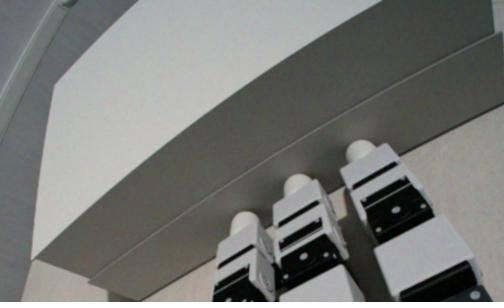

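Emit:
{"method": "move", "body": {"target": [0,-0.0042,-0.009,0,0,0,-0.754,0,-0.576,-0.696,-0.714,-0.678,-0.226,-0.168,-0.74,0,-0.576,-0.696,-0.754,0,-0.576,-0.696,0.85,-0.6,0,-0.0028,-0.006,0,0,0,-0.754,0,-0.576,-0.696,-0.714,-0.678,-0.226,-0.168,-0.754,0,-0.576,-0.696,-0.754,0,-0.576,-0.696,0.75,-0.6], "speed": 0.02}}

Emit:
{"method": "move", "body": {"target": [0,0,0,0,0,0,-0.754,0,-0.576,-0.696,-0.714,-0.678,-0.226,-0.168,-0.754,0,-0.576,-0.696,-0.754,0,-0.576,-0.696,0.85,-0.6,0,0.0634,-0.0296,0,0,0,-0.754,0,-0.576,-0.696,-0.714,-0.678,-0.226,-0.168,-0.754,0,-0.576,-0.696,-0.754,0,-0.576,-0.696,0.75,-0.6], "speed": 0.05}}

Emit:
{"method": "move", "body": {"target": [0,0.0212,0.0453,0,0,0,-0.754,0,-0.576,-0.696,-0.714,-0.678,-0.226,-0.168,-0.754,0,-0.576,-0.696,-0.754,0,-0.576,-0.696,0.85,-0.6,0,0.0212,0.0453,0,0,0,-0.754,0,-0.576,-0.696,-0.714,-0.678,-0.226,-0.168,-0.754,0,-0.576,-0.696,-0.754,0,-0.576,-0.696,0.75,-0.6], "speed": 0.01, "stop_force": 25}}

Emit:
{"method": "move", "body": {"target": [0,0,0,0,0,0,-0.4,0,-0.576,-0.696,-0.714,-0.678,-0.226,-0.168,-0.4,0,-0.576,-0.696,-0.754,0,-0.576,-0.696,0.85,-0.8,0,0,0,0,0,0,-0.754,0,-0.576,-0.696,-0.714,-0.678,-0.226,-0.168,-0.754,0,-0.576,-0.696,-0.754,0,-0.576,-0.696,0.75,-0.6], "cameras": ["all"]}}

Emit:
{"method": "zoom_image", "body": {"camera": "cam_left_wrist", "region": [140, 0, 540, 240]}}

Scene clock: 580.00 s.
left_arm: end_effector_position=(+0.4937, +0.1800, +0.1511) hand_goal=(-0.754, +0.000, -0.576, -0.696, -0.714, -0.678, -0.226, -0.168, -0.740, +0.000, -0.576, -0.696, -0.754, +0.000, -0.576, -0.696) hand_measured=(-0.770, -0.002, -0.582, -0.696, -0.720, -0.678, -0.224, -0.168, -0.924, -0.002, -0.576, -0.696, -0.770, -0.002, -0.582, -0.694) hand_current_ma=(-14, -1, -2, +0, -3, +0, +1, +0, +0, +0, +0, +0, -14, +0, -2, +1) hand_state=(goal, goal, goal, goal, goal, goal, goal, goal, overload, goal, goal, goal, goal, goal, goal, goal) hand_current_limit=0.85 hand_speed=-0.60 end_effector_quat_wxyz=(+0.516, +0.815, +0.226, +0.137) | right_arm: end_effector_position=(+0.6972, -0.1789, +0.1653) hand_goal=(-0.754, +0.000, -0.576, -0.696, -0.714, -0.678, -0.226, -0.168, -0.754, +0.000, -0.576, -0.696, -0.754, +0.000, -0.576, -0.696) hand_measured=(-0.770, +0.000, -0.582, -0.698, -0.722, -0.678, -0.224, -0.168, -0.770, +0.004, -0.578, -0.694, -0.766, +0.002, -0.576, -0.694) hand_current_ma=(-67, -1, -19, -4, -25, +2, +9, +1, -64, +8, -7, +5, -44, +7, +1, +7) hand_state=(goal, goal, goal, goal, goal, goal, goal, goal, goal, goal, goal, goal, goal, goal, goal, goal) hand_current_limit=0.75 hand_speed=-0.60 end_effector_quat_wxyz=(-0.132, -0.195, +0.819, +0.524)
Joint positions: left_arm=[3.405 -2.181 -2.692 0.682 0.518 0.975] | right_arm=[-0.132 -0.758 1.27 -1.181 -0.737 -2.6]
Joint torques (N m): left_arm=[13.81 28.83 -8.11 0.05 -2.93 1.88] | right_arm=[-13.82 -39.93 -25.41 1.82 -1.18 -0.94]
Wrist force (N): left_arm=[-1.5 0.2 -0.6] | right_arm=[1.5 1.7 0.4]
Wrist torque (N m): left_arm=[0.27 0.12 -0.30] | right_arm=[0.36 -0.19 0.37]
Wrist force, peak (N): left_arm=[-1.2 -3.6 -15.7] | right_arm=[1.8 1.1 -17.2]
Hand target: left_arm +0.4937, +0.1800, +0.1511; +0.516, +0.815, +0.226, +0.137 | right_arm +0.6973, -0.1789, +0.1653; -0.132, -0.195, +0.819, +0.524
Off the commanded pose: left_arm 0.000 m, 0 deg | right_arm 0.000 m, 0 deg.
HAND FAULT: one or more motors of the hand drew too much current for too long and shut down. This happened 4 times since the last result. The arm does not stop for it. Each such motor holds nothing for 10 seconds from its own shutdown, also while the arm is stopped by a fault of its own. Then it runs to the goal last written, under the current limit last written. A HAND FAULT can take a little off the scene's score.
move: done

not run: an earlier result of this reply reported a stop or a fault. Calls in your next reply go to the robot.

not run: an earlier result of this reply reported a stop or a fault. Calls in your next reply go to the robot.

not run: an earlier result of this reply reported a stop or a fault. Calls in your next reply go to the robot.

Scaled by 1.260 from the camera's 672x504 image, which has a finer 960x720 frame.
This view is cut from an older image: the scene may have changed since it was taken.

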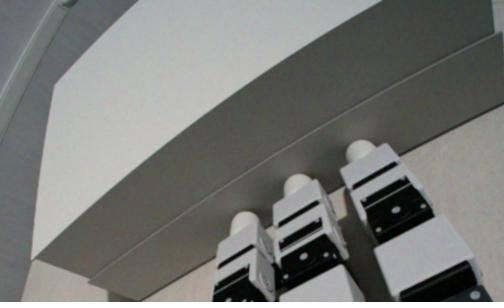

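Emit:
{"method": "move", "body": {"target": [[0,0.181,-0.085,0,0,0,-0.754,0,-0.576,-0.696,-0.714,-0.678,-0.226,-0.168,-0.754,0,-0.576,-0.696,-0.754,0,-0.576,-0.696,0.75,-0.6,0,-0.08,-0.17,0,0,0,-0.754,0,-0.576,-0.696,-0.714,-0.678,-0.226,-0.168,-0.754,0,-0.576,-0.696,-0.754,0,-0.576,-0.696,0.75,-0.6],[-0.192,0.209,-0.0207,0.139,0,0,-0.754,0,-0.576,-0.696,-0.714,-0.678,-0.226,-0.168,-0.754,0,-0.576,-0.696,-0.754,0,-0.576,-0.696,0.75,-0.6,0,0.15,-0.25,0,0,0,-0.754,0,-0.576,-0.696,-0.714,-0.678,-0.226,-0.168,-0.754,0,-0.576,-0.696,-0.754,0,-0.576,-0.696,0.75,-0.6],[-0.192,0.0507,0.0533,0.139,0,0,-0.754,0,-0.576,-0.696,-0.714,-0.678,-0.226,-0.168,-0.754,0,-0.576,-0.696,-0.754,0,-0.576,-0.696,0.75,-0.6,0,0.15,-0.25,0,0,0,-0.754,0,-0.576,-0.696,-0.714,-0.678,-0.226,-0.168,-0.754,0,-0.576,-0.696,-0.754,0,-0.576,-0.696,0.75,-0.6]], "speed": 0.15, "cameras": ["all"]}}

Scene clock: 630.33 s.
left_arm: end_effector_position=(+0.4160, +0.0854, +0.1662) hand_goal=(-0.754, +0.000, -0.576, -0.696, -0.714, -0.678, -0.226, -0.168, -0.754, +0.000, -0.576, -0.696, -0.754, +0.000, -0.576, -0.696) hand_measured=(-0.764, -0.002, -0.580, -0.696, -0.720, -0.678, -0.224, -0.168, -0.762, -0.002, -0.576, -0.696, -0.764, -0.002, -0.582, -0.694) hand_current_ma=(-7, -1, -2, +0, -3, +0, +1, +0, -4, +0, +0, +0, -7, +0, -2, +1) hand_state=(goal, goal, goal, goal, goal, goal, goal, goal, goal, goal, goal, goal, goal, goal, goal, goal) hand_current_limit=0.75 hand_speed=-0.60 end_effector_quat_wxyz=(+0.328, +0.907, +0.250, +0.084) | right_arm: end_effector_position=(+0.7439, -0.2661, +0.3097) hand_goal=(-0.754, +0.000, -0.576, -0.696, -0.714, -0.678, -0.226, -0.168, -0.754, +0.000, -0.576, -0.696, -0.754, +0.000, -0.576, -0.696) hand_measured=(-0.770, +0.000, -0.582, -0.698, -0.722, -0.678, -0.224, -0.168, -0.770, +0.004, -0.578, -0.694, -0.766, +0.002, -0.576, -0.694) hand_current_ma=(-67, -1, -19, -4, -25, +2, +9, +1, -64, +8, -7, +5, -44, +7, +1, +7) hand_state=(goal, goal, goal, goal, goal, goal, goal, goal, goal, goal, goal, goal, goal, goal, goal, goal) hand_current_limit=0.75 hand_speed=-0.60 end_effector_quat_wxyz=(-0.132, -0.195, +0.819, +0.524)
Joint positions: left_arm=[2.949 -1.552 -2.67 0.01 1.074 0.7] | right_arm=[-0.236 -0.74 0.839 -0.705 -0.821 -2.689]
Joint torques (N m): left_arm=[-13.55 3.84 7.46 4.82 0.7 -1.68] | right_arm=[10.94 -61.03 -27.04 2.1 -0.49 -0.93]
Wrist force (N): left_arm=[-1.3 0.5 -0.4] | right_arm=[1.0 1.7 0.3]
Wrist torque (N m): left_arm=[0.27 0.10 -0.19] | right_arm=[0.31 -0.13 0.23]
Wrist force, peak (N): left_arm=[-1.7 0.4 -0.8] | right_arm=[1.4 2.2 0.9]
Hand target: left_arm +0.4160, +0.0854, +0.1661; +0.328, +0.907, +0.250, +0.084 | right_arm +0.7439, -0.2661, +0.3096; -0.132, -0.195, +0.819, +0.524
Off the commanded pose: left_arm 0.000 m, 0 deg | right_arm 0.000 m, 0 deg.
move: done
camera_calibration:
cam_left_wrist: T_world_to_cam=[[-0.918491, -0.0177887, -0.395041, 0.414658], [-0.0868111, 0.983689, 0.157545, -0.116975], [0.385795, 0.178997, -0.905054, 0.101082], [0, 0, 0, 1]] pos_world=[0.331708, 0.10435, 0.273721]
cam_right_wrist: T_world_to_cam=[[0.53674, 0.597886, 0.59535, -0.394865], [0.80171, -0.581332, -0.138976, -0.757301], [0.263005, 0.551892, -0.791356, 0.319941], [0, 0, 0, 1]] pos_world=[0.734929, -0.380732, 0.383024]

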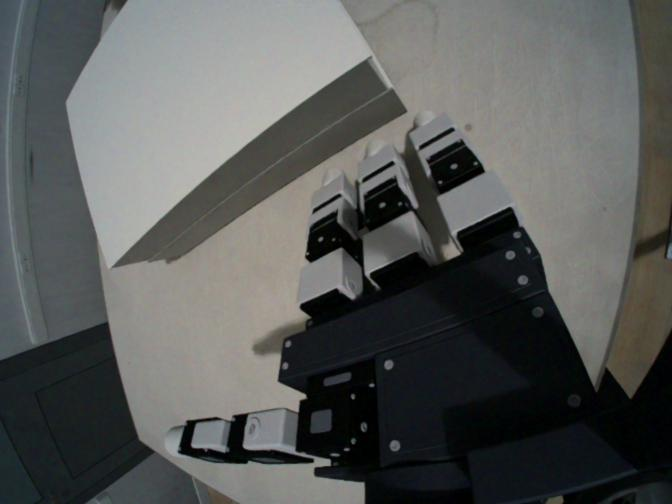

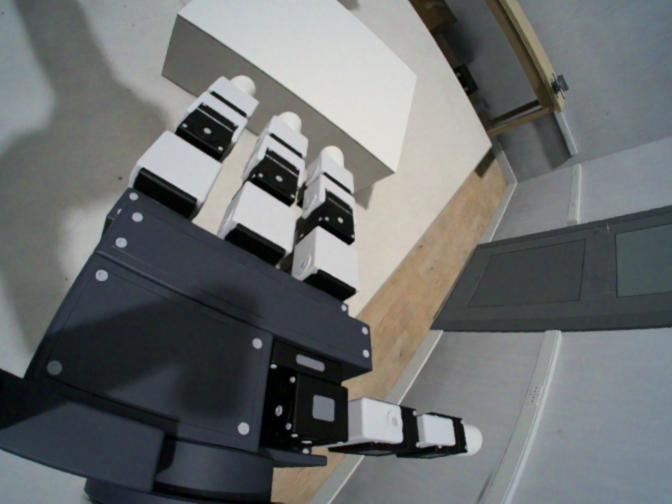

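Emit:
{"method": "zoom_image", "body": {"camera": "cam_left_wrist", "region": [320, 20, 440, 150]}}

Scaled by 3.877 from the camera's 672x504 image, which has a finer 960x720 frame.

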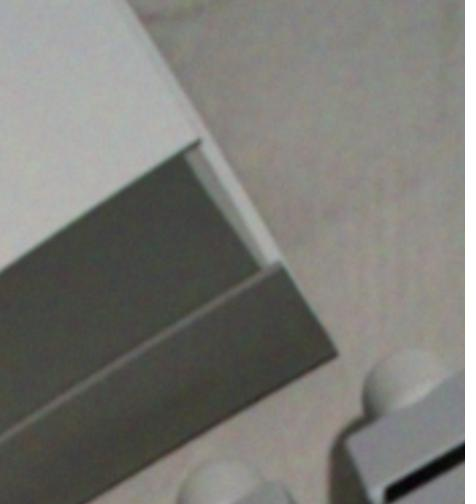

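Emit:
{"method": "move", "body": {"target": [[-0.0536,0.075,0.063,0,0,0,-0.754,0,-0.576,-0.696,-0.714,-0.678,-0.226,-0.168,-0.754,0,-0.576,-0.696,-0.754,0,-0.576,-0.696,0.75,-0.6,0,0,0,0,0,0,-0.754,0,-0.576,-0.696,-0.714,-0.678,-0.226,-0.168,-0.754,0,-0.576,-0.696,-0.754,0,-0.576,-0.696,0.75,-0.6],[-0.084,0.16,0.134,0,0,0,-0.754,0,-0.576,-0.696,-0.714,-0.678,-0.226,-0.168,-0.754,0,-0.576,-0.696,-0.754,0,-0.576,-0.696,0.75,-0.6,0,0,0,0,0,0,-0.754,0,-0.576,-0.696,-0.714,-0.678,-0.226,-0.168,-0.754,0,-0.576,-0.696,-0.754,0,-0.576,-0.696,0.75,-0.6]], "speed": 0.06, "blend": [0.02,0], "cameras": ["all"]}}

Scene clock: 709.20 s.
left_arm: end_effector_position=(+0.4364, -0.0479, +0.1658) hand_goal=(-0.754, +0.000, -0.576, -0.696, -0.714, -0.678, -0.226, -0.168, -0.754, +0.000, -0.576, -0.696, -0.754, +0.000, -0.576, -0.696) hand_measured=(-0.764, +0.000, -0.578, -0.696, -0.720, -0.678, -0.224, -0.168, -0.764, -0.004, -0.576, -0.696, -0.764, -0.002, -0.582, -0.694) hand_current_ma=(-6, +0, +0, +0, -3, +0, +1, +0, -6, -1, +0, +0, -7, +0, -2, +1) hand_state=(goal, goal, goal, goal, goal, goal, goal, goal, goal, goal, goal, goal, goal, goal, goal, goal) hand_current_limit=0.75 hand_speed=-0.60 end_effector_quat_wxyz=(+0.328, +0.907, +0.250, +0.084) | right_arm: end_effector_position=(+0.7439, -0.2661, +0.3096) hand_goal=(-0.754, +0.000, -0.576, -0.696, -0.714, -0.678, -0.226, -0.168, -0.754, +0.000, -0.576, -0.696, -0.754, +0.000, -0.576, -0.696) hand_measured=(-0.770, +0.000, -0.582, -0.698, -0.722, -0.678, -0.224, -0.168, -0.770, +0.004, -0.578, -0.694, -0.766, +0.002, -0.576, -0.694) hand_current_ma=(-67, -1, -19, -4, -25, +2, +9, +1, -64, +8, -7, +5, -44, +7, +1, +7) hand_state=(goal, goal, goal, goal, goal, goal, goal, goal, goal, goal, goal, goal, goal, goal, goal, goal) hand_current_limit=0.75 hand_speed=-0.60 end_effector_quat_wxyz=(-0.132, -0.195, +0.819, +0.524)
Joint positions: left_arm=[2.589 -1.835 -2.369 0.122 1.269 0.37] | right_arm=[-0.236 -0.74 0.839 -0.705 -0.821 -2.689]
Joint torques (N m): left_arm=[-12.96 15.25 22.17 0.5 1.1 -1.52] | right_arm=[11.11 -46.45 -26.98 2.08 -0.51 -0.87]
Wrist force (N): left_arm=[-1.2 -0.1 -2.5] | right_arm=[1.1 1.5 0.2]
Wrist torque (N m): left_arm=[0.39 0.07 -0.17] | right_arm=[0.30 -0.15 0.23]
Wrist force, peak (N): left_arm=[-1.5 0.2 -3.0] | right_arm=[1.4 1.9 0.3]
Hand target: left_arm +0.4364, -0.0481, +0.1658; +0.328, +0.907, +0.250, +0.084 | right_arm +0.7439, -0.2661, +0.3096; -0.132, -0.195, +0.819, +0.524
Off the commanded pose: left_arm 0.000 m, 0 deg | right_arm 0.000 m, 0 deg.
move: done
camera_calibration:
cam_left_wrist: T_world_to_cam=[[-0.918453, -0.017811, -0.395129, 0.430784], [-0.0868058, 0.983707, 0.157433, 0.0160059], [0.385887, 0.178894, -0.905035, 0.116708], [0, 0, 0, 1]] pos_world=[0.352009, -0.0289508, 0.27332]
cam_right_wrist: T_world_to_cam=[[0.53674, 0.597886, 0.59535, -0.394865], [0.80171, -0.581332, -0.138976, -0.757301], [0.263005, 0.551892, -0.791356, 0.319941], [0, 0, 0, 1]] pos_world=[0.734929, -0.380732, 0.383024]

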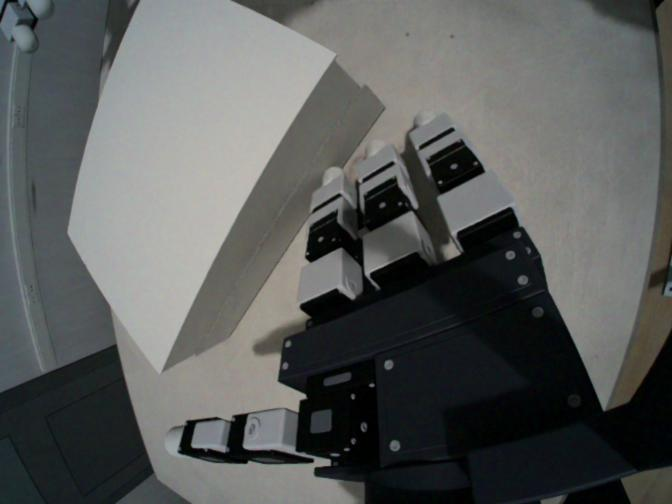

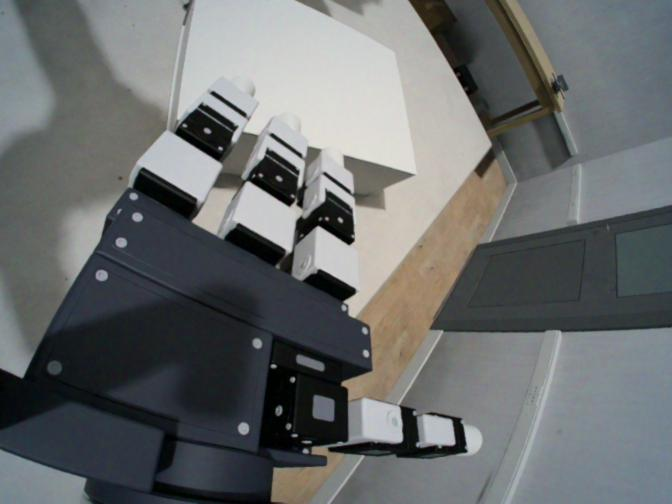

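Emit:
{"method": "execute_actions", "body": {"actions": []}}

Scene clock: 742.40 s.
left_arm: end_effector_position=(+0.4364, -0.0481, +0.1658) hand_goal=(-0.754, +0.000, -0.576, -0.696, -0.714, -0.678, -0.226, -0.168, -0.754, +0.000, -0.576, -0.696, -0.754, +0.000, -0.576, -0.696) hand_measured=(-0.764, +0.000, -0.578, -0.696, -0.720, -0.678, -0.224, -0.168, -0.764, -0.004, -0.576, -0.696, -0.764, -0.002, -0.582, -0.694) hand_current_ma=(-6, +0, +0, +0, -3, +0, +1, +0, -6, -1, +0, +0, -7, +0, -2, +1) hand_state=(goal, goal, goal, goal, goal, goal, goal, goal, goal, goal, goal, goal, goal, goal, goal, goal) hand_current_limit=0.75 hand_speed=-0.60 end_effector_quat_wxyz=(+0.328, +0.907, +0.250, +0.084) | right_arm: end_effector_position=(+0.7439, -0.2661, +0.3096) hand_goal=(-0.754, +0.000, -0.576, -0.696, -0.714, -0.678, -0.226, -0.168, -0.754, +0.000, -0.576, -0.696, -0.754, +0.000, -0.576, -0.696) hand_measured=(-0.770, +0.000, -0.582, -0.698, -0.722, -0.678, -0.224, -0.168, -0.770, +0.004, -0.578, -0.694, -0.766, +0.002, -0.576, -0.694) hand_current_ma=(-67, -1, -19, -4, -25, +2, +9, +1, -64, +8, -7, +5, -44, +7, +1, +7) hand_state=(goal, goal, goal, goal, goal, goal, goal, goal, goal, goal, goal, goal, goal, goal, goal, goal) hand_current_limit=0.75 hand_speed=-0.60 end_effector_quat_wxyz=(-0.132, -0.195, +0.819, +0.524)
Joint positions: left_arm=[2.588 -1.836 -2.368 0.122 1.269 0.369] | right_arm=[-0.236 -0.74 0.839 -0.705 -0.821 -2.689]
Joint velocities: within noise
Joint torques (N m): left_arm=[-13.41 14.94 21.7 0.63 1.21 -1.72] | right_arm=[11.12 -45.91 -27.37 2.18 -0.5 -0.92]
Motor temperatures (°C): left_arm=[31 31 31 39 32 35] | right_arm=[28 37 29 32 33 35]
Wrist force (N): left_arm=[-1.2 -0.1 -2.6] | right_arm=[1.1 1.7 0.4]
Wrist torque (N m): left_arm=[0.36 0.06 -0.17] | right_arm=[0.31 -0.15 0.24]
Wrist force, peak (N): left_arm=[-1.4 -0.1 -3.0] | right_arm=[1.5 1.9 0.6]
Hand target: left_arm +0.4364, -0.0481, +0.1658; +0.328, +0.907, +0.250, +0.084 | right_arm +0.7439, -0.2661, +0.3096; -0.132, -0.195, +0.819, +0.524
Off the commanded pose: left_arm 0.000 m, 0 deg | right_arm 0.000 m, 0 deg.
camera_calibration:
cam_left_wrist: T_world_to_cam=[[-0.918445, -0.0179015, -0.395144, 0.430873], [-0.0868907, 0.983705, 0.157397, 0.0161529], [0.385888, 0.178895, -0.905034, 0.116687], [0, 0, 0, 1]] pos_world=[0.352108, -0.0290511, 0.27332]
cam_right_wrist: T_world_to_cam=[[0.53674, 0.597886, 0.59535, -0.394865], [0.80171, -0.581332, -0.138976, -0.757301], [0.263005, 0.551892, -0.791356, 0.319941], [0, 0, 0, 1]] pos_world=[0.734929, -0.380732, 0.383024]

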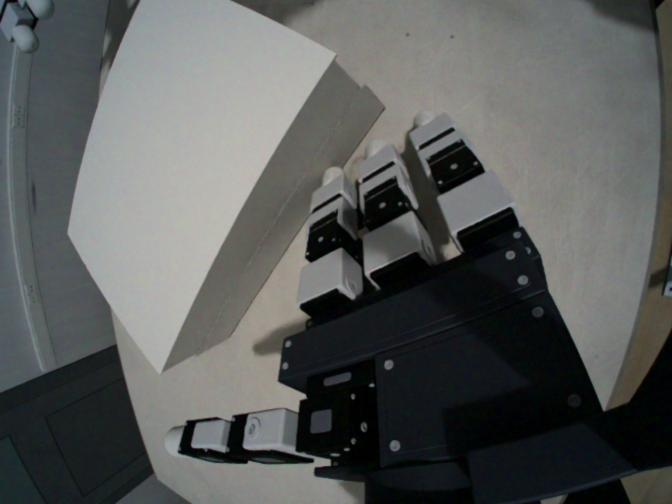

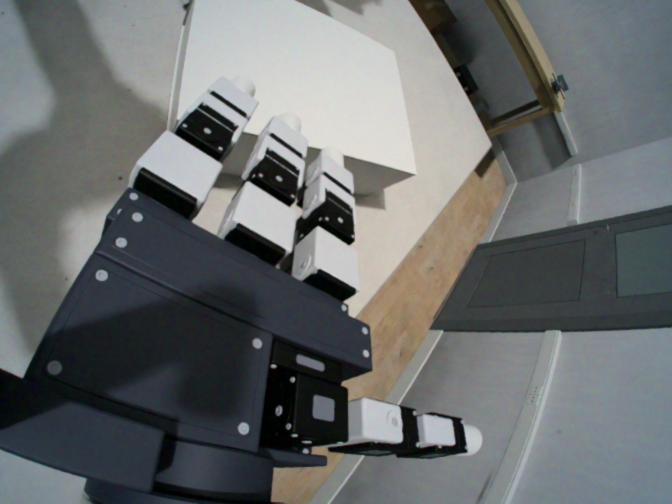

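Emit:
{"method": "move", "body": {"target": [[0,-0.0638,-0.0536,0,0,0,-0.754,0,-0.576,-0.696,-0.714,-0.678,-0.226,-0.168,-0.754,0,-0.576,-0.696,-0.754,0,-0.576,-0.696,0.75,-0.6,0.139,-0.061,-0.091,0,0,0,-0.754,0,-0.576,-0.696,-0.714,-0.678,-0.226,-0.168,-0.754,0,-0.576,-0.696,-0.754,0,-0.576,-0.696,0.75,-0.6],[-0.1155,0.0127,0.0107,0,0.219,-0.261,-0.754,0,-0.576,-0.696,-0.714,-0.678,-0.226,-0.168,-0.754,0,-0.576,-0.696,-0.754,0,-0.576,-0.696,0.75,-0.6,0.278,-0.122,-0.182,0,-0.1445,0.0675,-0.754,0,-0.576,-0.696,-0.714,-0.678,-0.226,-0.168,-0.754,0,-0.576,-0.696,-0.754,0,-0.576,-0.696,0.75,-0.6]], "blend": [0.01,0], "cameras": ["all"]}}

Scene clock: 784.83 s.
left_arm: end_effector_position=(+0.3818, -0.0919, +0.1665) hand_goal=(-0.754, +0.000, -0.576, -0.696, -0.714, -0.678, -0.226, -0.168, -0.754, +0.000, -0.576, -0.696, -0.754, +0.000, -0.576, -0.696) hand_measured=(-0.762, +0.000, -0.578, -0.696, -0.720, -0.678, -0.224, -0.168, -0.764, -0.002, -0.576, -0.696, -0.764, -0.002, -0.582, -0.694) hand_current_ma=(-5, +0, +0, +0, -3, +0, +1, +0, -6, -1, +0, +0, -6, +0, -2, +1) hand_state=(goal, goal, goal, goal, goal, goal, goal, goal, goal, goal, goal, goal, goal, goal, goal, goal) hand_current_limit=0.75 hand_speed=-0.60 end_effector_quat_wxyz=(+0.233, +0.655, +0.677, +0.242) | right_arm: end_effector_position=(+0.6548, -0.4579, +0.2904) hand_goal=(-0.754, +0.000, -0.576, -0.696, -0.714, -0.678, -0.226, -0.168, -0.754, +0.000, -0.576, -0.696, -0.754, +0.000, -0.576, -0.696) hand_measured=(-0.770, +0.000, -0.582, -0.698, -0.722, -0.678, -0.224, -0.168, -0.770, +0.002, -0.578, -0.694, -0.766, +0.002, -0.576, -0.694) hand_current_ma=(-67, -1, -19, -4, -25, +2, +9, +1, -63, +7, -7, +5, -44, +6, +1, +7) hand_state=(goal, goal, goal, goal, goal, goal, goal, goal, goal, goal, goal, goal, goal, goal, goal, goal) hand_current_limit=0.75 hand_speed=-0.60 end_effector_quat_wxyz=(+0.001, +0.014, +0.843, +0.538)
Joint positions: left_arm=[2.015 -2.036 -1.908 -0.462 2.193 -1.071] | right_arm=[-0.647 -1.125 1.537 -1.079 -0.751 -2.605]
Joint torques (N m): left_arm=[-13.02 27.31 26.69 0.29 2.71 -1.9] | right_arm=[-13.8 -56.38 -12.98 -2.81 3.2 1.7]
Wrist force (N): left_arm=[-1.3 0.4 -1.0] | right_arm=[1.5 1.5 0.1]
Wrist torque (N m): left_arm=[0.27 0.11 -0.13] | right_arm=[0.32 -0.20 0.20]
Wrist force, peak (N): left_arm=[-1.3 0.0 -3.0] | right_arm=[0.2 2.3 1.0]
Hand target: left_arm +0.3818, -0.0919, +0.1665; +0.233, +0.655, +0.677, +0.242 | right_arm +0.6548, -0.4580, +0.2904; +0.001, +0.014, +0.843, +0.538
Off the commanded pose: left_arm 0.000 m, 0 deg | right_arm 0.000 m, 0 deg.
move: done
camera_calibration:
cam_left_wrist: T_world_to_cam=[[-0.427596, -0.809314, -0.402707, 0.121347], [-0.903676, 0.394055, 0.167601, 0.310437], [0.0230475, 0.435582, -0.899854, 0.307488], [0, 0, 0, 1]] pos_world=[0.325335, -0.158058, 0.273532]
cam_right_wrist: T_world_to_cam=[[0.75934, 0.270247, 0.59192, -0.515735], [0.423705, -0.895746, -0.134584, -0.697753], [0.493839, 0.352995, -0.794681, 0.192725], [0, 0, 0, 1]] pos_world=[0.592084, -0.553665, 0.364523]

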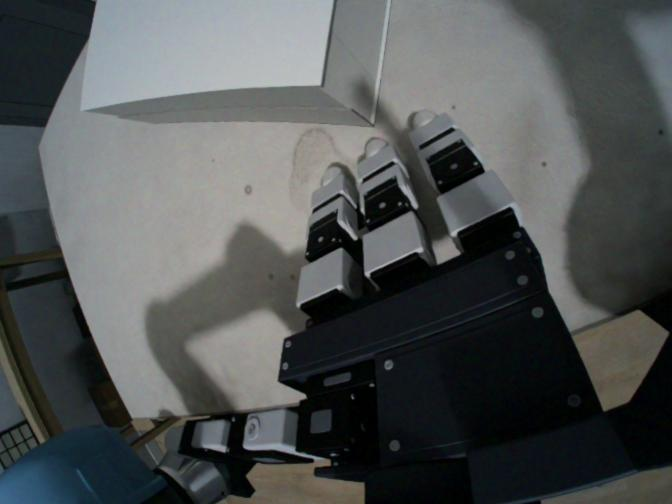

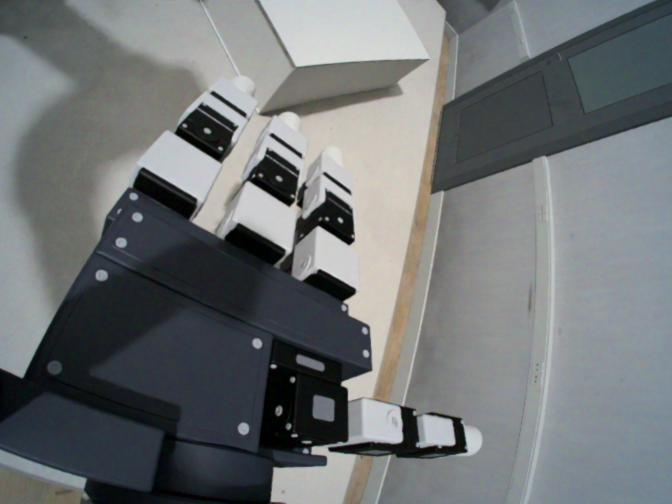

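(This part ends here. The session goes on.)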